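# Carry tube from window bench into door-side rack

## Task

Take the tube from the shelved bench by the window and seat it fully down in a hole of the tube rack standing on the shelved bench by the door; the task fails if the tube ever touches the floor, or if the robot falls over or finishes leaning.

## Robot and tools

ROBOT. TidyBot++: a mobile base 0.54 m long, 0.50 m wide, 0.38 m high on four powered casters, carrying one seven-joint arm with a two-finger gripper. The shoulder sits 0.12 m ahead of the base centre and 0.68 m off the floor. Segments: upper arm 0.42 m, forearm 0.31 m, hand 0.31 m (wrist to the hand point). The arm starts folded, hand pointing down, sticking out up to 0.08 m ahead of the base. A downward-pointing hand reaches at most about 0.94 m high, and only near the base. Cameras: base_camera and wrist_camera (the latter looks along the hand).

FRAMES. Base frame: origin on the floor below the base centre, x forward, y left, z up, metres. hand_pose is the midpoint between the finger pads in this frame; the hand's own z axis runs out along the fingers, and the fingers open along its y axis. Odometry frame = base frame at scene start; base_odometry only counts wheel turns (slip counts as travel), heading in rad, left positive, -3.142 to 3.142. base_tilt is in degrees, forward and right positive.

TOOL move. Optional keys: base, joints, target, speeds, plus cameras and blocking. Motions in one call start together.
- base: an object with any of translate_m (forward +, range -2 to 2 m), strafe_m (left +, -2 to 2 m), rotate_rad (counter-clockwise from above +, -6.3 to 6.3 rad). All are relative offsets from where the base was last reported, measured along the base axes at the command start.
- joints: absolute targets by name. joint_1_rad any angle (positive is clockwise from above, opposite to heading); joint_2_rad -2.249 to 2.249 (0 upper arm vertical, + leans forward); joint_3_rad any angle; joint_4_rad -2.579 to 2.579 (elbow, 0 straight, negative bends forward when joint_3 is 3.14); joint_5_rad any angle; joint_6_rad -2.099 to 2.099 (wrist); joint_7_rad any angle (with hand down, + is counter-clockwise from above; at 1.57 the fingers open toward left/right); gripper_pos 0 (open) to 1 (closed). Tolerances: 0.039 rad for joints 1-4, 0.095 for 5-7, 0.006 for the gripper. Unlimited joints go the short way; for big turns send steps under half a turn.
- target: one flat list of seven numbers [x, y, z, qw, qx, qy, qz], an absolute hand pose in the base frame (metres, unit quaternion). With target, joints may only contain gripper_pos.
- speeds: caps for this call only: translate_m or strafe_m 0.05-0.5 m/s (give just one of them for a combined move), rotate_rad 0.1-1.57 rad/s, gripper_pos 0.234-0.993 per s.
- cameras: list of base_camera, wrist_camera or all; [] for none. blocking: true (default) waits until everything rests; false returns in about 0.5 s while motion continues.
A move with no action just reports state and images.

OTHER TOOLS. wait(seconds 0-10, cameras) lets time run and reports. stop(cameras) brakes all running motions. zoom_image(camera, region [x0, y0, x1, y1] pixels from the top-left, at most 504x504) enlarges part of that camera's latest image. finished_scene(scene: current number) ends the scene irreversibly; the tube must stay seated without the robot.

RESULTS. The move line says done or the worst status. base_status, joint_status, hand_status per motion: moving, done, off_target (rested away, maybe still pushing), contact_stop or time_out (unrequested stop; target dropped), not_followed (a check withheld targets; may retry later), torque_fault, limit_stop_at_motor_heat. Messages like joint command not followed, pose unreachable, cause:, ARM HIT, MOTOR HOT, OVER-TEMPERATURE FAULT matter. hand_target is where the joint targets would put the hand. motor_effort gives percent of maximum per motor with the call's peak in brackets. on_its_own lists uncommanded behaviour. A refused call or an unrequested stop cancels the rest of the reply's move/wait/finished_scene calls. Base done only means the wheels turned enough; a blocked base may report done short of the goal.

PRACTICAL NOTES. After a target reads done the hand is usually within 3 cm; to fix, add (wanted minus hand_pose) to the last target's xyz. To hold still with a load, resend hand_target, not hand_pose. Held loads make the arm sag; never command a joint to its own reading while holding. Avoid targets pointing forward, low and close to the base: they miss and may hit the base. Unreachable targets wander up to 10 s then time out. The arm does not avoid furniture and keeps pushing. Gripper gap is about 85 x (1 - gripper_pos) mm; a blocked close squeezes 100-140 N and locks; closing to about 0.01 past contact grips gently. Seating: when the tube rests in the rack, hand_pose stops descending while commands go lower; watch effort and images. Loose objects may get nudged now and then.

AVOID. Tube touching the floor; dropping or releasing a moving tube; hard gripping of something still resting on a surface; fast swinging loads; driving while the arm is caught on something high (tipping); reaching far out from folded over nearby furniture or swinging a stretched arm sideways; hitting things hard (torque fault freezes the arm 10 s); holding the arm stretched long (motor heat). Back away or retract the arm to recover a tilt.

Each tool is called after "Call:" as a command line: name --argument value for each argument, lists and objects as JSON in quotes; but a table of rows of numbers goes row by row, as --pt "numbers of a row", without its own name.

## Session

Call:
move --joints '{"joint_2_rad": -0.482, "joint_4_rad": -1.889, "joint_6_rad": -0.393}'

Call:
move --joints '{"joint_1_rad": -1.57}' --cameras '["wrist_camera"]'

Call:
move --joints '{"joint_1_rad": -3.14}' --cameras '["wrist_camera"]'

Call:
move --joints '{"joint_1_rad": -4.71}' --cameras '["wrist_camera"]'

Scene clock: 1.87 s.
move: done
base_odometry: x=+0.000 y=+0.000 heading=+0.000
base_tilt: forward=+0.6 right=-0.4
base_status: not commanded
joint_positions: joint_1_rad=-0.006 joint_2_rad=-0.467 joint_3_rad=+3.174 joint_4_rad=-1.892 joint_5_rad=+0.001 joint_6_rad=-0.446 joint_7_rad=+1.615 gripper_pos=+0.000
joint_status: all done
motor_effort: joint_1_rad=+0(1) joint_2_rad=-5(8) joint_3_rad=+0(1) joint_4_rad=+21(21) joint_5_rad=+0(1) joint_6_rad=+8(8) joint_7_rad=+0(1)
hand_pose: x=+0.5383 y=-0.0133 z=+1.0108 quat_wxyz=(+0.014, +0.805, +0.004, +0.593) (m; base frame)
hand_target: x=+0.5375 y=-0.0137 z=+1.0352 quat_wxyz=(+0.015, +0.783, +0.004, +0.621) (m; base frame)
hand_status: not commanded
pictures: base_camera, wrist_camera
Images, in order (width x height): base_camera 644x364, wrist_camera 644x476.

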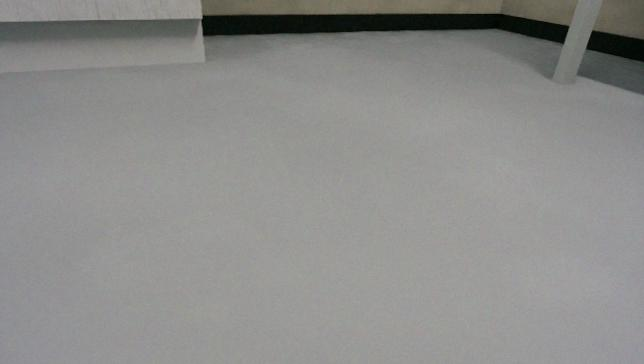

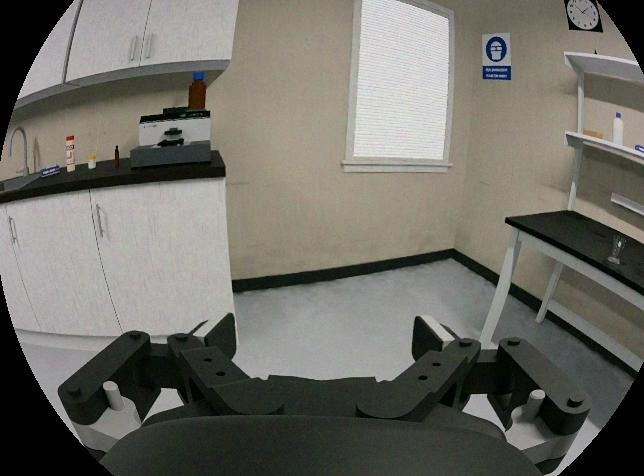

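Scene clock: 4.67 s.
move: done
base_odometry: x=+0.000 y=+0.000 heading=+0.000
base_tilt: forward=+0.6 right=-0.3
base_status: not commanded
joint_positions: joint_1_rad=-1.550 joint_2_rad=-0.467 joint_3_rad=+3.174 joint_4_rad=-1.892 joint_5_rad=+0.001 joint_6_rad=-0.441 joint_7_rad=+1.615 gripper_pos=+0.000
joint_status: all done
motor_effort: joint_1_rad=+0(2) joint_2_rad=-6(6) joint_3_rad=+0(1) joint_4_rad=+20(21) joint_5_rad=+1(1) joint_6_rad=+8(9) joint_7_rad=-1(1)
hand_pose: x=+0.1435 y=+0.4192 z=+1.0123 quat_wxyz=(-0.405, +0.573, +0.564, +0.436) (m; base frame)
hand_target: x=+0.1355 y=+0.4184 z=+1.0352 quat_wxyz=(-0.427, +0.553, +0.555, +0.452) (m; base frame)
hand_status: not commanded
pictures: wrist_camera
Images, in order (width x height): wrist_camera 644x476.

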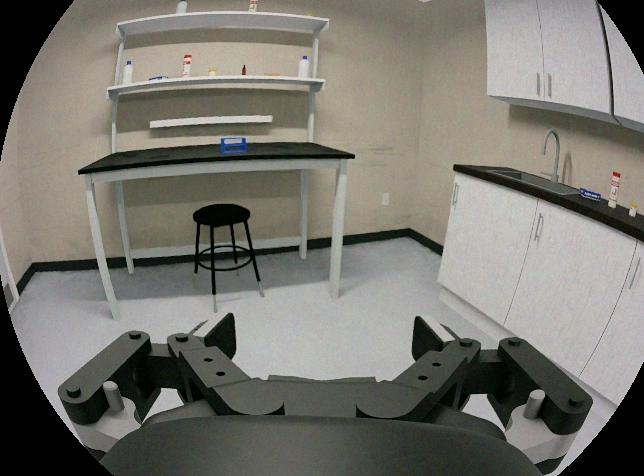

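Scene clock: 7.47 s.
move: done
base_odometry: x=+0.000 y=+0.000 heading=+0.000
base_tilt: forward=+0.6 right=-0.3
base_status: not commanded
joint_positions: joint_1_rad=-3.120 joint_2_rad=-0.467 joint_3_rad=+3.174 joint_4_rad=-1.892 joint_5_rad=+0.001 joint_6_rad=-0.441 joint_7_rad=+1.615 gripper_pos=+0.000
joint_status: all done
motor_effort: joint_1_rad=+0(2) joint_2_rad=-6(6) joint_3_rad=+0(1) joint_4_rad=+20(21) joint_5_rad=+0(1) joint_6_rad=+8(9) joint_7_rad=+1(2)
hand_pose: x=-0.3002 y=+0.0249 z=+1.0125 quat_wxyz=(-0.595, +0.007, +0.804, +0.023) (m; base frame)
hand_target: x=-0.2994 y=+0.0169 z=+1.0352 quat_wxyz=(-0.621, -0.001, +0.783, +0.018) (m; base frame)
hand_status: not commanded
pictures: wrist_camera
Images, in order (width x height): wrist_camera 644x476.

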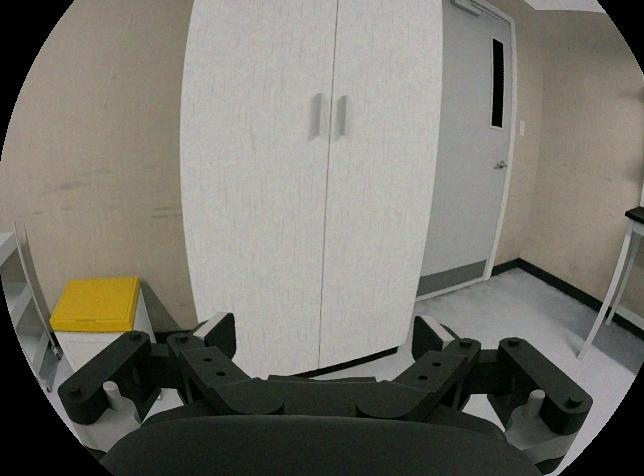

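Scene clock: 10.27 s.
move: done
base_odometry: x=+0.000 y=+0.000 heading=+0.000
base_tilt: forward=+0.6 right=-0.3
base_status: not commanded
joint_positions: joint_1_rad=-4.690 joint_2_rad=-0.467 joint_3_rad=+3.174 joint_4_rad=-1.892 joint_5_rad=+0.001 joint_6_rad=-0.441 joint_7_rad=+1.615 gripper_pos=+0.000
joint_status: all done
motor_effort: joint_1_rad=+0(2) joint_2_rad=-6(6) joint_3_rad=-1(1) joint_4_rad=+21(21) joint_5_rad=+0(1) joint_6_rad=+8(9) joint_7_rad=+0(1)
hand_pose: x=+0.0938 y=-0.4192 z=+1.0125 quat_wxyz=(-0.437, -0.563, +0.573, -0.404) (m; base frame)
hand_target: x=+0.1018 y=-0.4183 z=+1.0352 quat_wxyz=(-0.452, -0.554, +0.554, -0.427) (m; base frame)
hand_status: not commanded
pictures: wrist_camera
Images, in order (width x height): wrist_camera 644x476.

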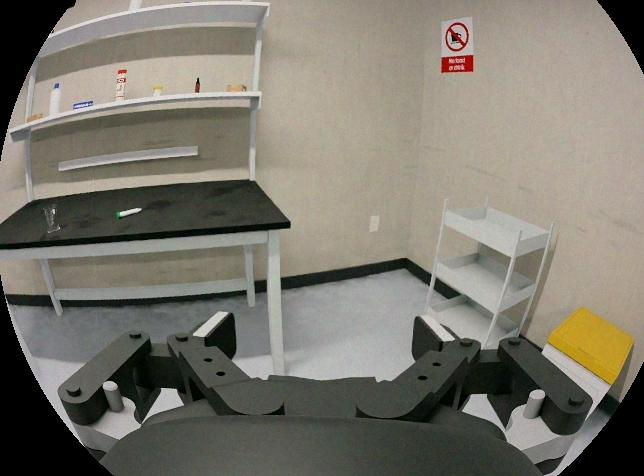

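Call:
move --joints '{"joint_1_rad": -6.283}' --base '{"rotate_rad": -1.1}' --cameras '["wrist_camera"]'

Call:
zoom_image --camera "wrist_camera" --region '[250, 120, 450, 260]'

Scene clock: 13.30 s.
move: done
base_odometry: x=+0.000 y=+0.000 heading=-1.099
base_tilt: forward=+0.7 right=-0.3
base_status: done
joint_positions: joint_1_rad=-6.263 joint_2_rad=-0.468 joint_3_rad=+3.175 joint_4_rad=-1.892 joint_5_rad=+0.001 joint_6_rad=-0.441 joint_7_rad=+1.615 gripper_pos=+0.000
joint_status: all done
motor_effort: joint_1_rad=+0(3) joint_2_rad=-6(8) joint_3_rad=+0(2) joint_4_rad=+20(21) joint_5_rad=+0(1) joint_6_rad=+8(9) joint_7_rad=+1(1)
hand_pose: x=+0.5380 y=-0.0245 z=+1.0130 quat_wxyz=(-0.022, -0.803, +0.006, -0.595) (m; base frame)
hand_target: x=+0.5374 y=-0.0163 z=+1.0352 quat_wxyz=(-0.017, -0.783, -0.001, -0.621) (m; base frame)
hand_status: not commanded
pictures: wrist_camera
Images, in order (width x height): wrist_camera 644x476.

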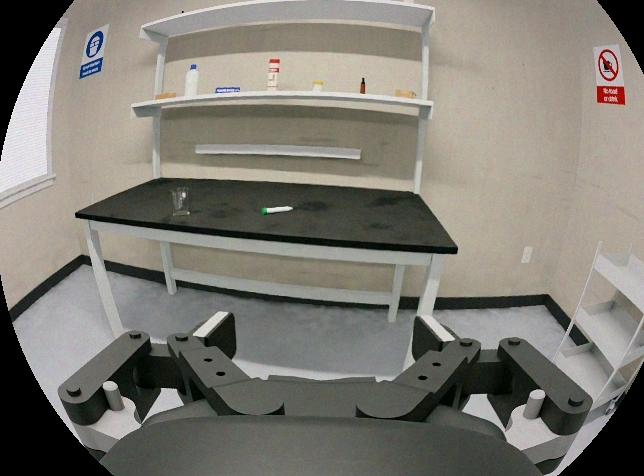

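Scaled by 2.520.

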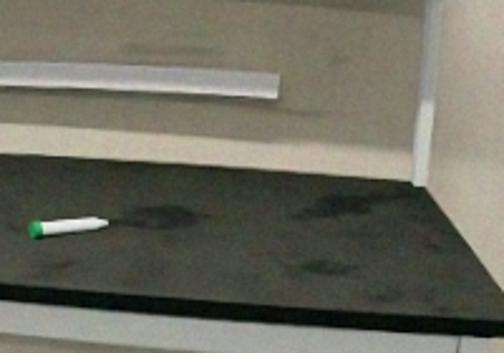

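Call:
move --base '{"translate_m": 0.69, "strafe_m": 0.33, "rotate_rad": -0.248}' --joints '{"joint_2_rad": 0.1, "joint_4_rad": -1.147, "joint_6_rad": -1.6}'

Scene clock: 16.67 s.
move: done
base_odometry: x=+0.607 y=-0.465 heading=-1.348
base_tilt: forward=+0.7 right=-0.3
base_status: done
joint_positions: joint_1_rad=-6.271 joint_2_rad=+0.102 joint_3_rad=+3.178 joint_4_rad=-1.155 joint_5_rad=+0.001 joint_6_rad=-1.551 joint_7_rad=+1.615 gripper_pos=+0.000
joint_status: all done
motor_effort: joint_1_rad=+0(2) joint_2_rad=-23(27) joint_3_rad=-1(4) joint_4_rad=+17(23) joint_5_rad=+0(2) joint_6_rad=+2(10) joint_7_rad=+1(1)
hand_pose: x=+0.5628 y=-0.0195 z=+0.9030 quat_wxyz=(-0.010, -0.986, +0.002, -0.165) (m; base frame)
hand_target: x=+0.5496 y=-0.0122 z=+0.9026 quat_wxyz=(-0.008, -0.989, -0.006, -0.147) (m; base frame)
hand_status: not commanded
pictures: base_camera, wrist_camera
Images, in order (width x height): base_camera 644x364, wrist_camera 644x476.

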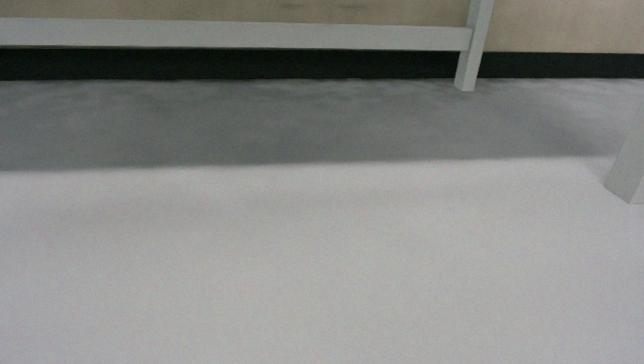

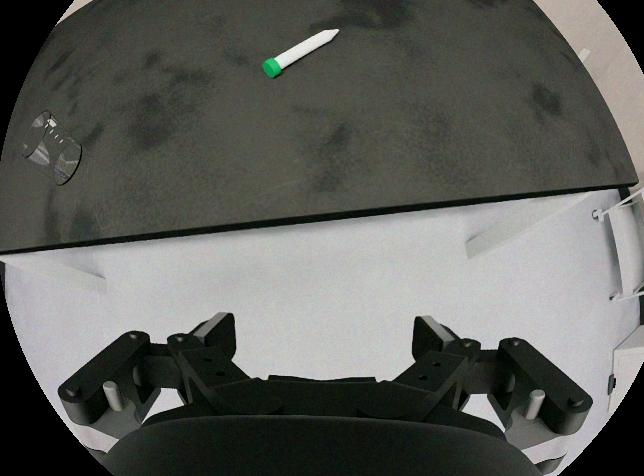

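Call:
move --base '{"translate_m": 0.30, "strafe_m": -0.02, "rotate_rad": 0.08}' --speeds '{"translate_m": 0.3}' --joints '{"joint_2_rad": 0.148, "joint_4_rad": -1.147, "joint_6_rad": -1.847, "joint_7_rad": 3.9}'

Scene clock: 20.27 s.
move: done
base_odometry: x=+0.654 y=-0.762 heading=-1.267
base_tilt: forward=+0.7 right=-0.3
base_status: done
joint_positions: joint_1_rad=-6.282 joint_2_rad=+0.131 joint_3_rad=+3.172 joint_4_rad=-1.153 joint_5_rad=+0.001 joint_6_rad=-1.798 joint_7_rad=+3.837 gripper_pos=+0.000
joint_status: all done
motor_effort: joint_1_rad=+0(3) joint_2_rad=-22(26) joint_3_rad=-1(3) joint_4_rad=+15(18) joint_5_rad=+0(1) joint_6_rad=+0(4) joint_7_rad=+0(2)
hand_pose: x=+0.4941 y=-0.0101 z=+0.8769 quat_wxyz=(-0.028, -0.438, -0.898, -0.010) (m; base frame)
hand_target: x=+0.4836 y=-0.0098 z=+0.8723 quat_wxyz=(-0.001, -0.410, -0.912, +0.003) (m; base frame)
hand_status: not commanded
pictures: base_camera, wrist_camera
Images, in order (width x height): base_camera 644x364, wrist_camera 644x476.

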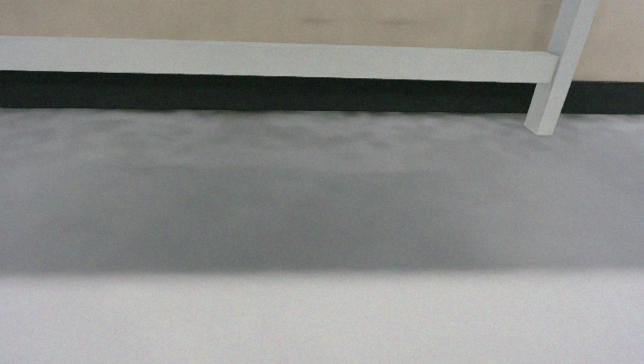

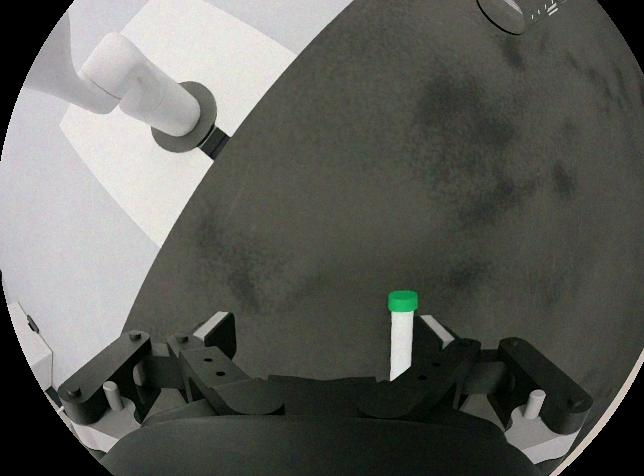

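Call:
move --target '[0.575, 0.002, 0.84, 0, 0.4085, 0.9128, 0]' --cameras '["wrist_camera"]'

Scene clock: 22.30 s.
move: done
base_odometry: x=+0.654 y=-0.762 heading=-1.267
base_tilt: forward=+0.7 right=-0.3
base_status: not commanded
joint_positions: joint_1_rad=-6.116 joint_2_rad=+0.379 joint_3_rad=+2.815 joint_4_rad=-0.957 joint_5_rad=+0.092 joint_6_rad=-1.799 joint_7_rad=+3.829 gripper_pos=+0.000
joint_status: not commanded
motor_effort: joint_1_rad=+0(1) joint_2_rad=-30(32) joint_3_rad=-2(3) joint_4_rad=+15(16) joint_5_rad=+0(1) joint_6_rad=-1(1) joint_7_rad=+1(1)
hand_pose: x=+0.5778 y=+0.0181 z=+0.8414 quat_wxyz=(-0.003, -0.375, -0.927, -0.019) (m; base frame)
hand_target: x=+0.5750 y=+0.0020 z=+0.8400 quat_wxyz=(+0.000, -0.408, -0.913, +0.000) (m; base frame)
hand_status: done (0.016 m and 4.7 deg from the pose sent, 0.090 m and 5.1 deg at the start)
pictures: wrist_camera
Images, in order (width x height): wrist_camera 644x476.

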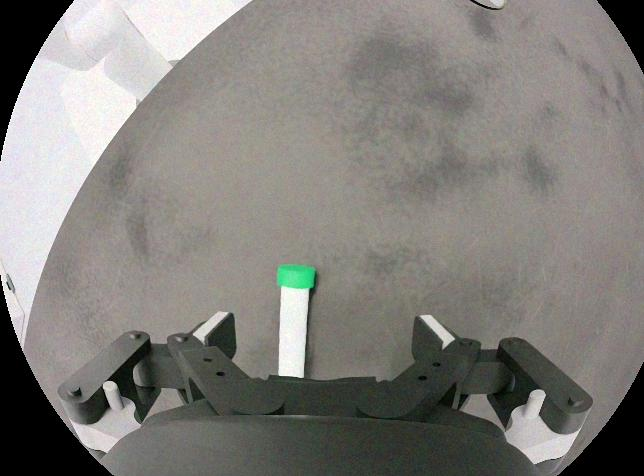

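Call:
move --target '[0.569, -0.0145, 0.805, 0, 0.4312, 0.9023, 0]' --cameras '["wrist_camera"]'

Scene clock: 23.80 s.
move: done
base_odometry: x=+0.654 y=-0.762 heading=-1.267
base_tilt: forward=+0.7 right=-0.3
base_status: not commanded
joint_positions: joint_1_rad=-6.062 joint_2_rad=+0.374 joint_3_rad=+2.814 joint_4_rad=-1.093 joint_5_rad=+0.092 joint_6_rad=-1.740 joint_7_rad=+3.825 gripper_pos=+0.000
joint_status: not commanded
motor_effort: joint_1_rad=+0(1) joint_2_rad=-30(32) joint_3_rad=-3(3) joint_4_rad=+15(16) joint_5_rad=+0(1) joint_6_rad=-1(1) joint_7_rad=+1(1)
hand_pose: x=+0.5611 y=-0.0029 z=+0.8023 quat_wxyz=(+0.027, -0.395, -0.918, -0.001) (m; base frame)
hand_target: x=+0.5690 y=-0.0145 z=+0.8050 quat_wxyz=(+0.000, -0.431, -0.902, +0.000) (m; base frame)
hand_status: done (0.014 m and 5.5 deg from the pose sent, 0.050 m and 7.4 deg at the start)
pictures: wrist_camera
Images, in order (width x height): wrist_camera 644x476.

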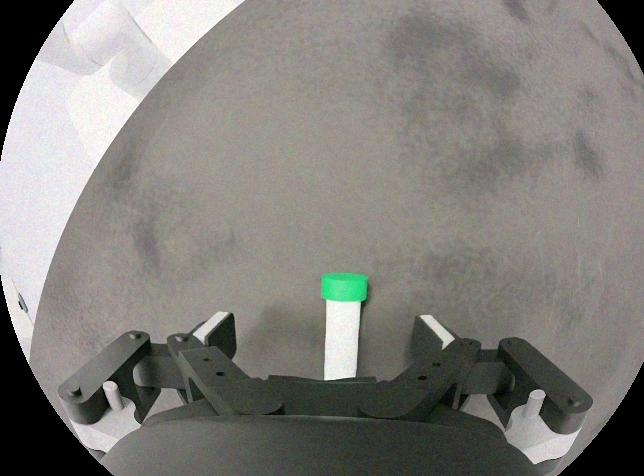

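Call:
move --target '[0.579, -0.010, 0.795, 0.018, 0.4402, 0.8979, 0.0088]' --cameras '["wrist_camera"]'

Scene clock: 25.07 s.
move: done
base_odometry: x=+0.654 y=-0.762 heading=-1.267
base_tilt: forward=+0.7 right=-0.3
base_status: not commanded
joint_positions: joint_1_rad=-6.062 joint_2_rad=+0.363 joint_3_rad=+2.814 joint_4_rad=-1.140 joint_5_rad=+0.092 joint_6_rad=-1.662 joint_7_rad=+3.796 gripper_pos=+0.000
joint_status: not commanded
motor_effort: joint_1_rad=+0(1) joint_2_rad=-30(31) joint_3_rad=-3(3) joint_4_rad=+16(16) joint_5_rad=+0(1) joint_6_rad=-1(1) joint_7_rad=+1(1)
hand_pose: x=+0.5707 y=-0.0002 z=+0.7921 quat_wxyz=(+0.008, -0.406, -0.914, -0.008) (m; base frame)
hand_target: x=+0.5790 y=-0.0100 z=+0.7950 quat_wxyz=(-0.018, -0.440, -0.898, -0.009) (m; base frame)
hand_status: done (0.013 m and 5.2 deg from the pose sent, 0.021 m and 7.7 deg at the start)
pictures: wrist_camera
Images, in order (width x height): wrist_camera 644x476.

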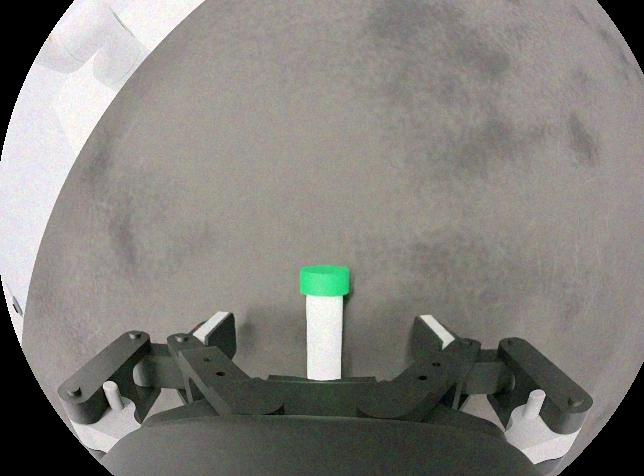

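Call:
move --target '[0.578, -0.0085, 0.788, 0.018, 0.4402, 0.8979, 0.0088]' --cameras '[]'

Call:
move --joints '{"gripper_pos": 0.78}' --speeds '{"gripper_pos": 0.4}' --cameras '["wrist_camera"]'

Call:
zoom_image --camera "wrist_camera" --region '[240, 240, 410, 400]'

Scene clock: 25.97 s.
move: done
base_odometry: x=+0.654 y=-0.762 heading=-1.267
base_tilt: forward=+0.7 right=-0.4
base_status: not commanded
joint_positions: joint_1_rad=-6.062 joint_2_rad=+0.359 joint_3_rad=+2.814 joint_4_rad=-1.169 joint_5_rad=+0.092 joint_6_rad=-1.638 joint_7_rad=+3.792 gripper_pos=+0.000
joint_status: not commanded
motor_effort: joint_1_rad=+0(1) joint_2_rad=-29(31) joint_3_rad=-3(3) joint_4_rad=+15(16) joint_5_rad=+1(1) joint_6_rad=-1(1) joint_7_rad=+1(1)
hand_pose: x=+0.5695 y=+0.0008 z=+0.7851 quat_wxyz=(+0.008, -0.407, -0.913, -0.008) (m; base frame)
hand_target: x=+0.5780 y=-0.0085 z=+0.7880 quat_wxyz=(-0.018, -0.440, -0.898, -0.009) (m; base frame)
hand_status: done (0.013 m and 5.2 deg from the pose sent, 0.012 m and 5.2 deg at the start)
pictures: none
No camera images: "cameras" was empty.

Scene clock: 28.60 s.
move: done
base_odometry: x=+0.654 y=-0.762 heading=-1.267
base_tilt: forward=+0.6 right=-0.3
base_status: not commanded
joint_positions: joint_1_rad=-6.062 joint_2_rad=+0.357 joint_3_rad=+2.814 joint_4_rad=-1.169 joint_5_rad=+0.092 joint_6_rad=-1.638 joint_7_rad=+3.792 gripper_pos=+0.778
joint_status: all done
motor_effort: joint_1_rad=+0(1) joint_2_rad=-29(30) joint_3_rad=-3(3) joint_4_rad=+15(16) joint_5_rad=+0(1) joint_6_rad=-1(1) joint_7_rad=+1(2)
hand_pose: x=+0.5693 y=+0.0008 z=+0.7859 quat_wxyz=(+0.007, -0.407, -0.913, -0.008) (m; base frame)
hand_target: x=+0.5780 y=-0.0085 z=+0.7880 quat_wxyz=(-0.018, -0.440, -0.898, -0.009) (m; base frame)
hand_status: not commanded
pictures: wrist_camera
Images, in order (width x height): wrist_camera 644x476.

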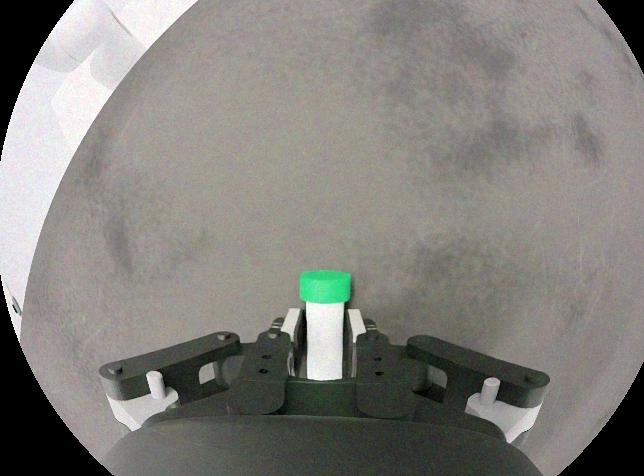

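Scaled by 2.965.

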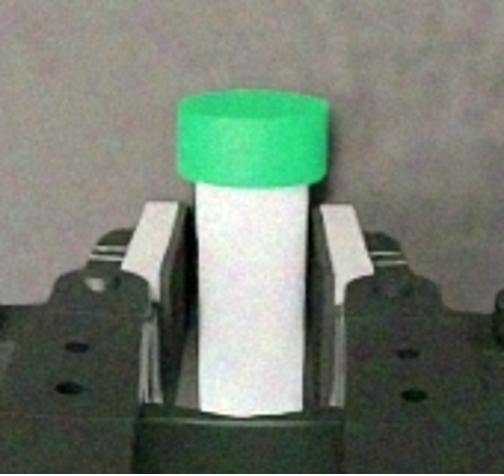

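Call:
move --joints '{"gripper_pos": 0.82}' --speeds '{"gripper_pos": 0.234}' --cameras '["wrist_camera"]'

Call:
zoom_image --camera "wrist_camera" --region '[240, 240, 410, 400]'

Scene clock: 29.50 s.
move: done
base_odometry: x=+0.654 y=-0.762 heading=-1.267
base_tilt: forward=+0.7 right=-0.3
base_status: not commanded
joint_positions: joint_1_rad=-6.062 joint_2_rad=+0.356 joint_3_rad=+2.814 joint_4_rad=-1.169 joint_5_rad=+0.092 joint_6_rad=-1.638 joint_7_rad=+3.792 gripper_pos=+0.816
joint_status: all done
motor_effort: joint_1_rad=-1(1) joint_2_rad=-29(29) joint_3_rad=-3(3) joint_4_rad=+15(16) joint_5_rad=+0(1) joint_6_rad=-1(1) joint_7_rad=+1(2)
hand_pose: x=+0.5693 y=+0.0008 z=+0.7860 quat_wxyz=(+0.007, -0.407, -0.913, -0.008) (m; base frame)
hand_target: x=+0.5780 y=-0.0085 z=+0.7880 quat_wxyz=(-0.018, -0.440, -0.898, -0.009) (m; base frame)
hand_status: not commanded
pictures: wrist_camera
Images, in order (width x height): wrist_camera 644x476.

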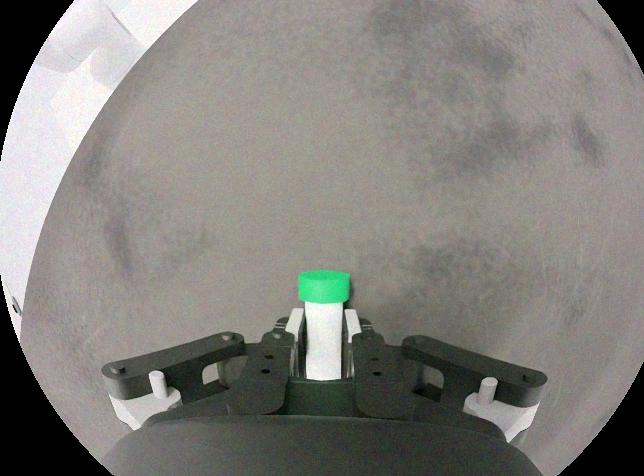

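Scaled by 2.965.

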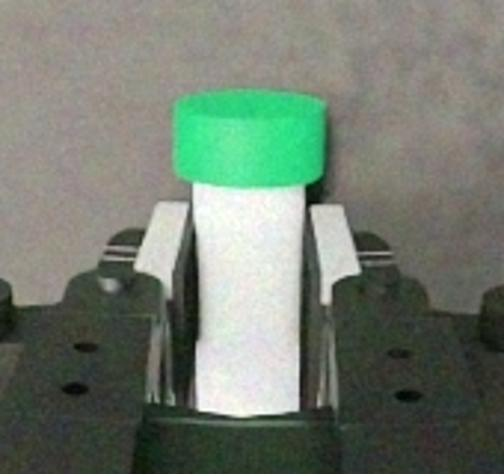

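Call:
move --joints '{"gripper_pos": 0.842}' --speeds '{"gripper_pos": 0.234}' --cameras '[]'

Call:
move --target '[0.560, -0.008, 0.835, 0.018, 0.4402, 0.8979, 0.0088]' --cameras '["wrist_camera"]'

Call:
zoom_image --camera "wrist_camera" --region '[240, 240, 410, 400]'

Scene clock: 31.03 s.
move: done
base_odometry: x=+0.654 y=-0.762 heading=-1.267
base_tilt: forward=+0.7 right=-0.3
base_status: not commanded
joint_positions: joint_1_rad=-6.062 joint_2_rad=+0.356 joint_3_rad=+2.814 joint_4_rad=-1.169 joint_5_rad=+0.092 joint_6_rad=-1.638 joint_7_rad=+3.792 gripper_pos=+0.836
joint_status: all done
motor_effort: joint_1_rad=-1(1) joint_2_rad=-29(29) joint_3_rad=-3(3) joint_4_rad=+15(15) joint_5_rad=-1(1) joint_6_rad=-1(1) joint_7_rad=+1(2)
hand_pose: x=+0.5693 y=+0.0008 z=+0.7862 quat_wxyz=(+0.007, -0.407, -0.913, -0.008) (m; base frame)
hand_target: x=+0.5780 y=-0.0085 z=+0.7880 quat_wxyz=(-0.018, -0.440, -0.898, -0.009) (m; base frame)
hand_status: not commanded
pictures: none
No camera images: "cameras" was empty.

Scene clock: 32.07 s.
move: done
base_odometry: x=+0.654 y=-0.762 heading=-1.267
base_tilt: forward=+0.7 right=-0.4
base_status: not commanded
joint_positions: joint_1_rad=-6.062 joint_2_rad=+0.317 joint_3_rad=+2.824 joint_4_rad=-1.081 joint_5_rad=+0.092 joint_6_rad=-1.691 joint_7_rad=+3.792 gripper_pos=+0.836
joint_status: not commanded
motor_effort: joint_1_rad=+0(1) joint_2_rad=-29(32) joint_3_rad=-3(3) joint_4_rad=+16(17) joint_5_rad=+0(1) joint_6_rad=+0(1) joint_7_rad=+1(1)
hand_pose: x=+0.5720 y=-0.0042 z=+0.8306 quat_wxyz=(-0.028, -0.415, -0.909, -0.019) (m; base frame)
hand_target: x=+0.5600 y=-0.0080 z=+0.8350 quat_wxyz=(-0.018, -0.440, -0.898, -0.009) (m; base frame)
hand_status: done (0.013 m and 3.6 deg from the pose sent, 0.050 m and 5.1 deg at the start)
pictures: wrist_camera
Images, in order (width x height): wrist_camera 644x476.

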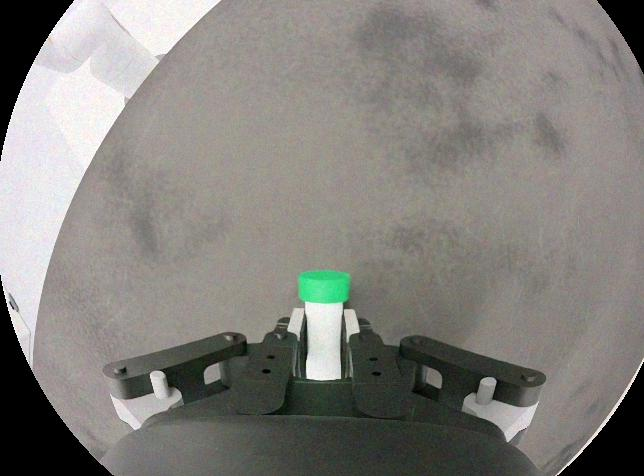

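Scaled by 2.965.

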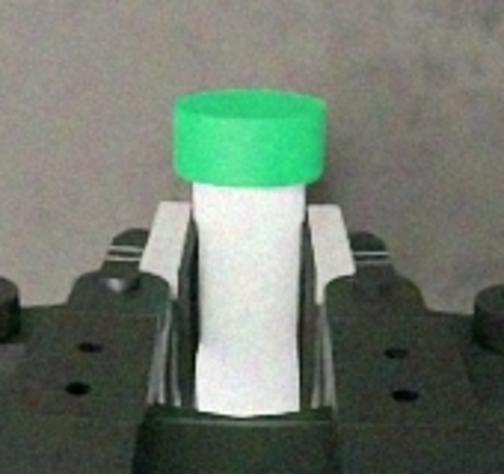

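Call:
move --joints '{"gripper_pos": 0.852}' --speeds '{"gripper_pos": 0.234}' --base '{"translate_m": -0.5}' --cameras '["wrist_camera"]'

Call:
move --joints '{"joint_1_rad": 0.0, "joint_2_rad": -0.482, "joint_3_rad": 3.1416, "joint_4_rad": -1.889, "joint_5_rad": 0.0, "joint_6_rad": -0.164, "joint_7_rad": 1.57}' --cameras '["wrist_camera"]'

Scene clock: 34.60 s.
move: off_target
base_odometry: x=+0.504 y=-0.285 heading=-1.266
base_tilt: forward=+0.7 right=-0.3
base_status: done
joint_positions: joint_1_rad=-6.063 joint_2_rad=+0.306 joint_3_rad=+2.825 joint_4_rad=-1.081 joint_5_rad=+0.092 joint_6_rad=-1.693 joint_7_rad=+3.792 gripper_pos=+0.836
joint_status: gripper_pos off_target (ended at +0.836, target +0.852)
motor_effort: joint_1_rad=+0(1) joint_2_rad=-28(33) joint_3_rad=-2(3) joint_4_rad=+16(17) joint_5_rad=+0(1) joint_6_rad=+0(1) joint_7_rad=+1(1)
hand_pose: x=+0.5700 y=-0.0042 z=+0.8355 quat_wxyz=(-0.032, -0.415, -0.909, -0.019) (m; base frame)
hand_target: x=+0.5600 y=-0.0080 z=+0.8350 quat_wxyz=(-0.018, -0.440, -0.898, -0.009) (m; base frame)
hand_status: not commanded
pictures: wrist_camera
Images, in order (width x height): wrist_camera 644x476.

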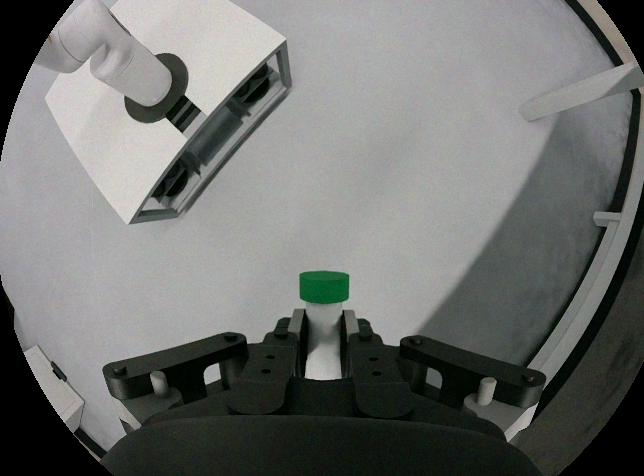

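Scene clock: 37.53 s.
move: done
base_odometry: x=+0.504 y=-0.285 heading=-1.266
base_tilt: forward=+0.6 right=-0.3
base_status: not commanded
joint_positions: joint_1_rad=-6.262 joint_2_rad=-0.473 joint_3_rad=+3.124 joint_4_rad=-1.868 joint_5_rad=+0.042 joint_6_rad=-0.216 joint_7_rad=+1.637 gripper_pos=+0.836
joint_status: all done
motor_effort: joint_1_rad=+0(2) joint_2_rad=-5(30) joint_3_rad=+0(3) joint_4_rad=+21(22) joint_5_rad=+0(2) joint_6_rad=+9(10) joint_7_rad=+1(2)
hand_pose: x=+0.5477 y=-0.0006 z=+1.0987 quat_wxyz=(-0.045, -0.720, -0.036, -0.691) (m; base frame)
hand_target: x=+0.5454 y=+0.0013 z=+1.1058 quat_wxyz=(+0.000, -0.707, +0.000, -0.707) (m; base frame)
hand_status: not commanded
pictures: wrist_camera
Images, in order (width x height): wrist_camera 644x476.

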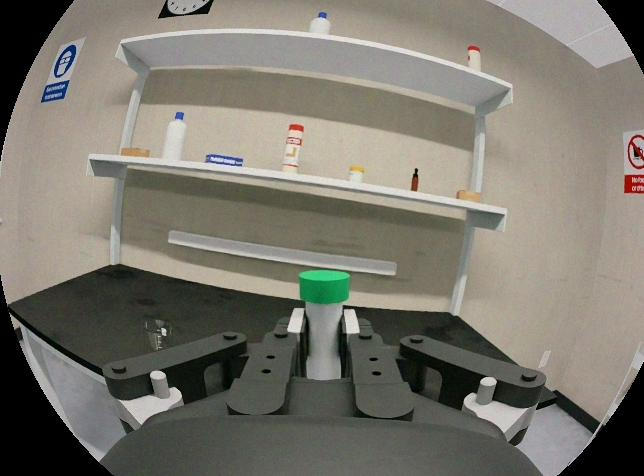

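Call:
move --base '{"translate_m": -1.2, "strafe_m": -0.1, "rotate_rad": -3.167}' --joints '{"joint_7_rad": 1.5}'

Call:
zoom_image --camera "wrist_camera" --region '[180, 180, 420, 340]'

Scene clock: 43.13 s.
move: done
base_odometry: x=+0.049 y=+0.830 heading=+1.849
base_tilt: forward=+0.7 right=-0.4
base_status: done
joint_positions: joint_1_rad=-6.267 joint_2_rad=-0.473 joint_3_rad=+3.134 joint_4_rad=-1.870 joint_5_rad=+0.040 joint_6_rad=-0.211 joint_7_rad=+1.551 gripper_pos=+0.836
joint_status: all done
motor_effort: joint_1_rad=+0(1) joint_2_rad=-6(10) joint_3_rad=+0(2) joint_4_rad=+21(22) joint_5_rad=+0(1) joint_6_rad=+8(9) joint_7_rad=+0(2)
hand_pose: x=+0.5478 y=-0.0036 z=+1.0991 quat_wxyz=(-0.014, -0.720, -0.002, -0.694) (m; base frame)
hand_target: x=+0.5454 y=+0.0013 z=+1.1058 quat_wxyz=(+0.025, -0.707, +0.025, -0.707) (m; base frame)
hand_status: not commanded
pictures: base_camera, wrist_camera
Images, in order (width x height): base_camera 644x364, wrist_camera 644x476.

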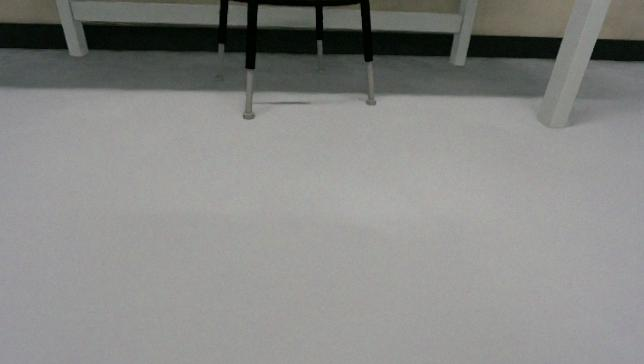

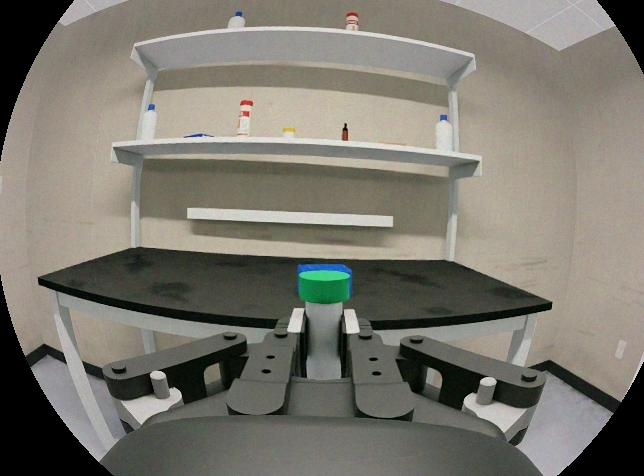

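Scaled by 2.100.

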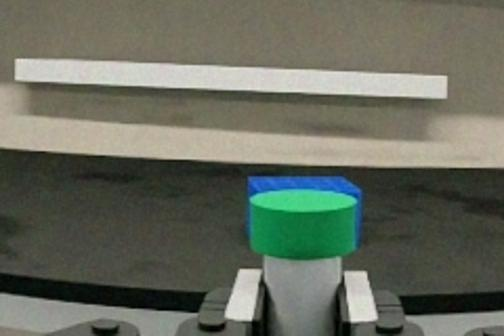

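Call:
move

Scene clock: 43.83 s.
base_odometry: x=+0.049 y=+0.830 heading=+1.849
base_tilt: forward=+0.7 right=-0.4
base_status: done
joint_positions: joint_1_rad=-6.267 joint_2_rad=-0.473 joint_3_rad=+3.134 joint_4_rad=-1.870 joint_5_rad=+0.040 joint_6_rad=-0.211 joint_7_rad=+1.551 gripper_pos=+0.836
joint_status: all done
motor_effort: joint_1_rad=+0(1) joint_2_rad=-6(10) joint_3_rad=+0(2) joint_4_rad=+21(22) joint_5_rad=+0(1) joint_6_rad=+8(9) joint_7_rad=+0(2)
hand_pose: x=+0.5478 y=-0.0036 z=+1.0991 quat_wxyz=(-0.014, -0.720, -0.002, -0.694) (m; base frame)
hand_target: x=+0.5454 y=+0.0013 z=+1.1058 quat_wxyz=(+0.025, -0.707, +0.025, -0.707) (m; base frame)
hand_status: not commanded
pictures: base_camera, wrist_camera
Images, in order (width x height): base_camera 644x364, wrist_camera 644x476.

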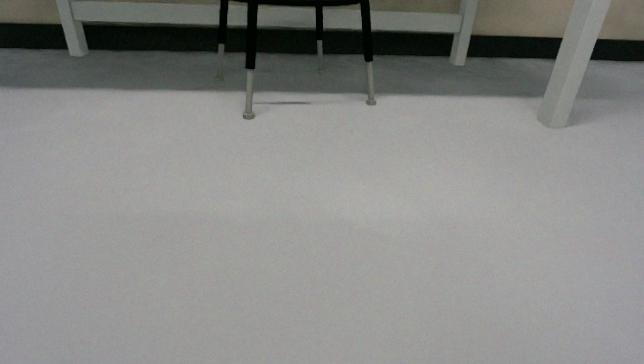

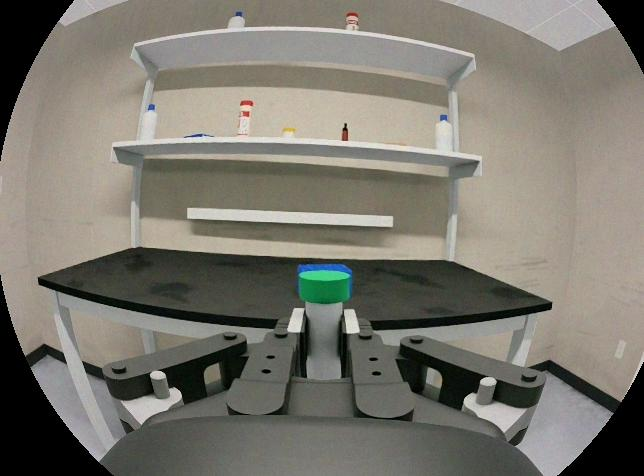

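Call:
move --base '{"translate_m": 0.3}' --speeds '{"translate_m": 0.3}'

Call:
move --joints '{"joint_2_rad": -0.232, "joint_4_rad": -0.966, "joint_6_rad": -1.64}'

Call:
zoom_image --camera "wrist_camera" --region '[180, 40, 480, 280]'

Scene clock: 49.10 s.
move: done
base_odometry: x=-0.034 y=+1.118 heading=+1.849
base_tilt: forward=+0.7 right=-0.3
base_status: done
joint_positions: joint_1_rad=-6.267 joint_2_rad=-0.478 joint_3_rad=+3.134 joint_4_rad=-1.871 joint_5_rad=+0.040 joint_6_rad=-0.210 joint_7_rad=+1.551 gripper_pos=+0.836
joint_status: not commanded
motor_effort: joint_1_rad=+0(1) joint_2_rad=-5(9) joint_3_rad=+0(1) joint_4_rad=+21(22) joint_5_rad=+0(1) joint_6_rad=+8(9) joint_7_rad=+0(1)
hand_pose: x=+0.5461 y=-0.0035 z=+1.1008 quat_wxyz=(-0.014, -0.719, -0.002, -0.695) (m; base frame)
hand_target: x=+0.5454 y=+0.0013 z=+1.1058 quat_wxyz=(+0.025, -0.707, +0.025, -0.707) (m; base frame)
hand_status: not commanded
pictures: base_camera, wrist_camera
Images, in order (width x height): base_camera 644x364, wrist_camera 644x476.

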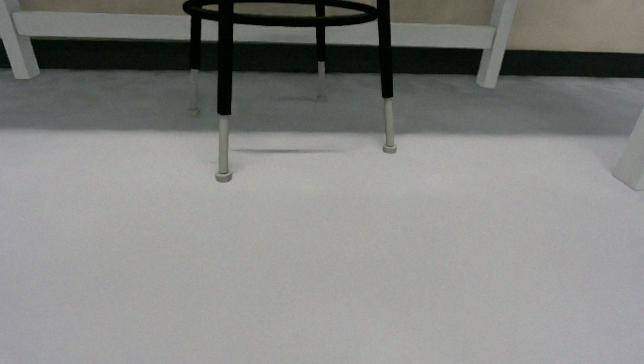

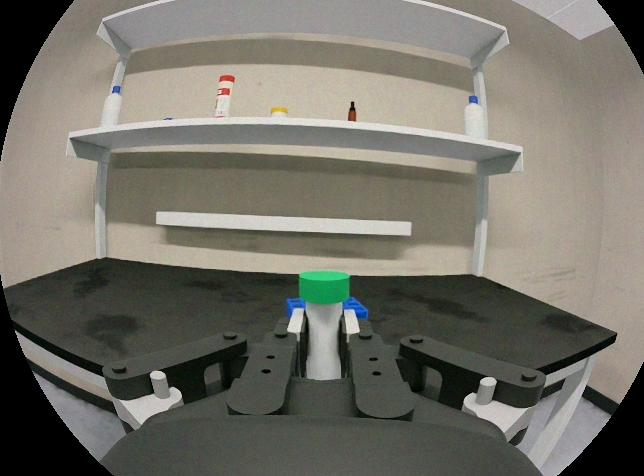

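Scene clock: 51.77 s.
move: done
base_odometry: x=-0.034 y=+1.118 heading=+1.849
base_tilt: forward=+0.6 right=-0.4
base_status: not commanded
joint_positions: joint_1_rad=-6.267 joint_2_rad=-0.252 joint_3_rad=+3.134 joint_4_rad=-0.975 joint_5_rad=+0.040 joint_6_rad=-1.590 joint_7_rad=+1.551 gripper_pos=+0.836
joint_status: all done
motor_effort: joint_1_rad=+0(1) joint_2_rad=-7(8) joint_3_rad=+0(0) joint_4_rad=+15(23) joint_5_rad=+1(1) joint_6_rad=+6(9) joint_7_rad=+0(1)
hand_pose: x=+0.4513 y=-0.0129 z=+1.1148 quat_wxyz=(-0.017, -0.915, +0.021, -0.403) (m; base frame)
hand_target: x=+0.4490 y=+0.0013 z=+1.1007 quat_wxyz=(+0.013, -0.927, +0.033, -0.374) (m; base frame)
hand_status: not commanded
pictures: base_camera, wrist_camera
Images, in order (width x height): base_camera 644x364, wrist_camera 644x476.

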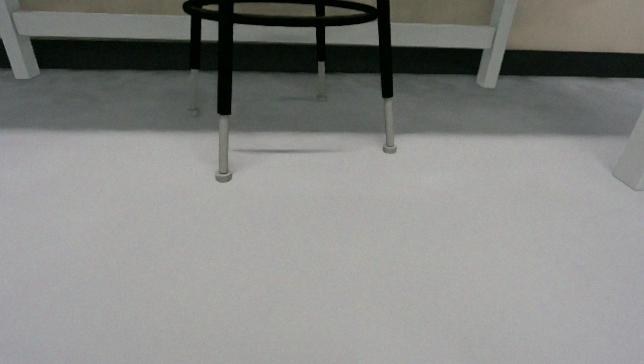

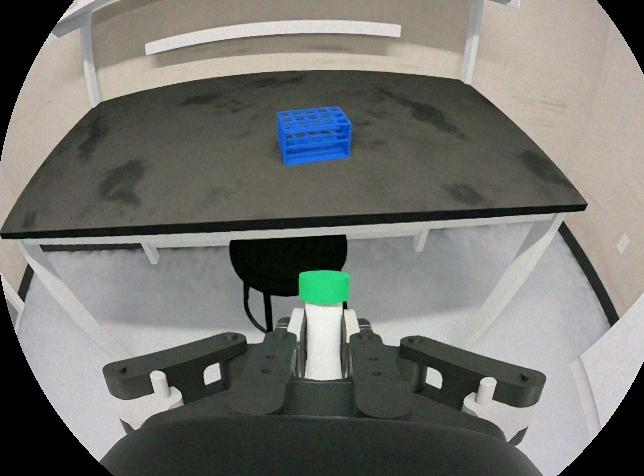

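Scaled by 1.680.

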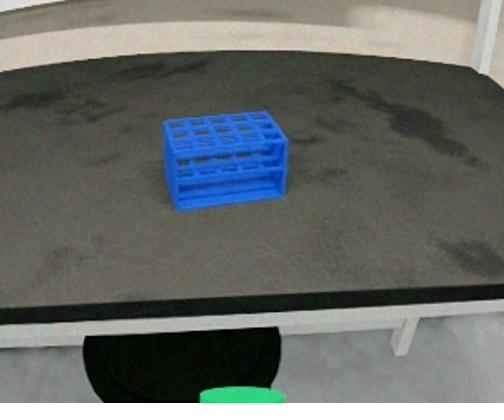

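Call:
move --base '{"translate_m": 0.13}' --speeds '{"translate_m": 0.3}'

Call:
zoom_image --camera "wrist_camera" --region '[240, 80, 400, 220]'

Call:
move --joints '{"joint_2_rad": 0.109, "joint_4_rad": -0.754, "joint_6_rad": -1.493, "joint_5_rad": 0.0}'

Call:
zoom_image --camera "wrist_camera" --region '[240, 80, 400, 220]'

Scene clock: 54.33 s.
move: done
base_odometry: x=-0.070 y=+1.244 heading=+1.849
base_tilt: forward=+0.7 right=-0.3
base_status: done
joint_positions: joint_1_rad=-6.267 joint_2_rad=-0.228 joint_3_rad=+3.134 joint_4_rad=-0.972 joint_5_rad=+0.039 joint_6_rad=-1.595 joint_7_rad=+1.551 gripper_pos=+0.836
joint_status: not commanded
motor_effort: joint_1_rad=+0(1) joint_2_rad=-8(12) joint_3_rad=+0(1) joint_4_rad=+15(16) joint_5_rad=+1(1) joint_6_rad=+6(7) joint_7_rad=+0(2)
hand_pose: x=+0.4601 y=-0.0129 z=+1.1070 quat_wxyz=(-0.016, -0.920, +0.021, -0.391) (m; base frame)
hand_target: x=+0.4490 y=+0.0013 z=+1.1007 quat_wxyz=(+0.013, -0.927, +0.033, -0.374) (m; base frame)
hand_status: not commanded
pictures: base_camera, wrist_camera
Images, in order (width x height): base_camera 644x364, wrist_camera 644x476.

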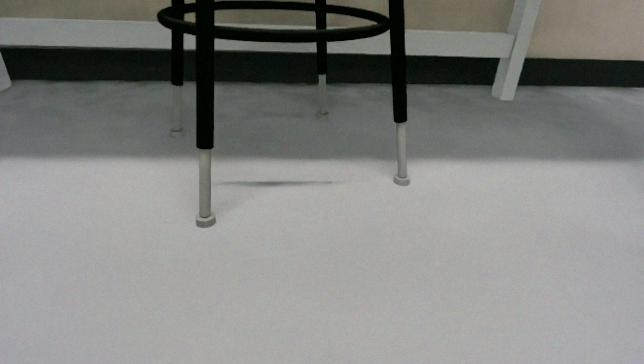

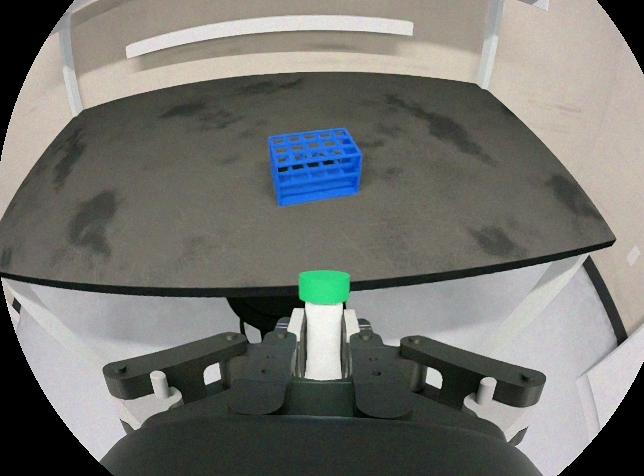

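Scaled by 3.150.

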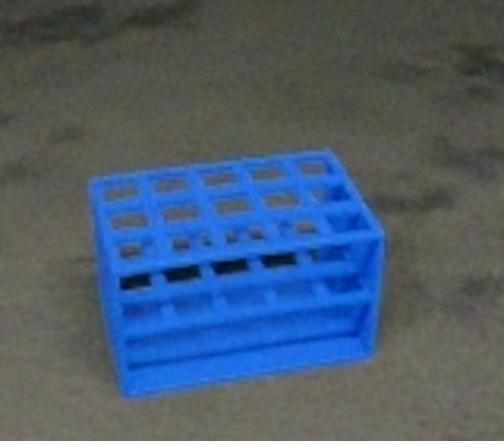

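Scene clock: 56.07 s.
move: done
base_odometry: x=-0.070 y=+1.243 heading=+1.849
base_tilt: forward=+0.7 right=-0.3
base_status: not commanded
joint_positions: joint_1_rad=-6.267 joint_2_rad=+0.113 joint_3_rad=+3.134 joint_4_rad=-0.762 joint_5_rad=+0.039 joint_6_rad=-1.540 joint_7_rad=+1.551 gripper_pos=+0.836
joint_status: all done
motor_effort: joint_1_rad=+0(1) joint_2_rad=-22(27) joint_3_rad=+0(1) joint_4_rad=+16(17) joint_5_rad=+1(2) joint_6_rad=+6(7) joint_7_rad=+0(2)
hand_pose: x=+0.6142 y=-0.0152 z=+1.0688 quat_wxyz=(-0.016, -0.934, +0.020, -0.355) (m; base frame)
hand_target: x=+0.6238 y=+0.0013 z=+1.0844 quat_wxyz=(+0.014, -0.923, +0.033, -0.383) (m; base frame)
hand_status: not commanded
pictures: base_camera, wrist_camera
Images, in order (width x height): base_camera 644x364, wrist_camera 644x476.

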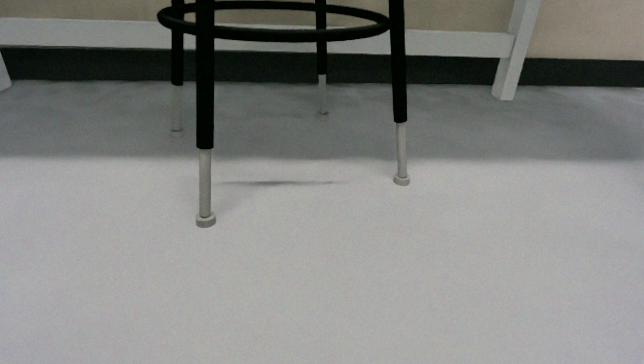

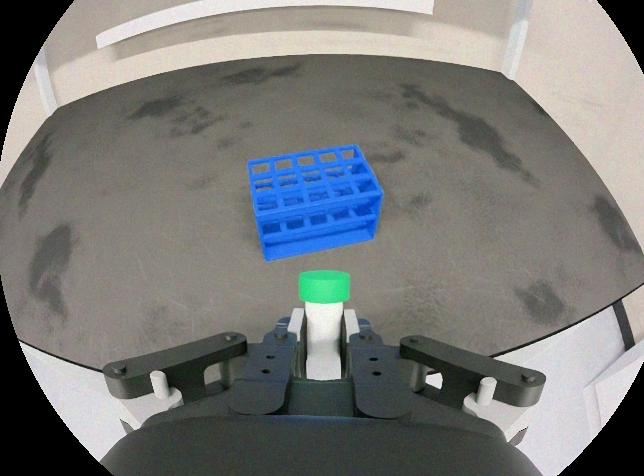

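Scaled by 3.150.

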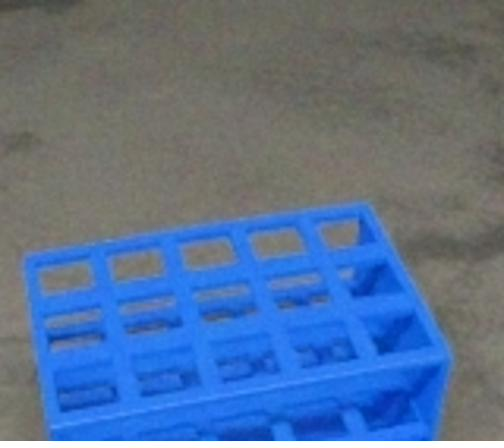

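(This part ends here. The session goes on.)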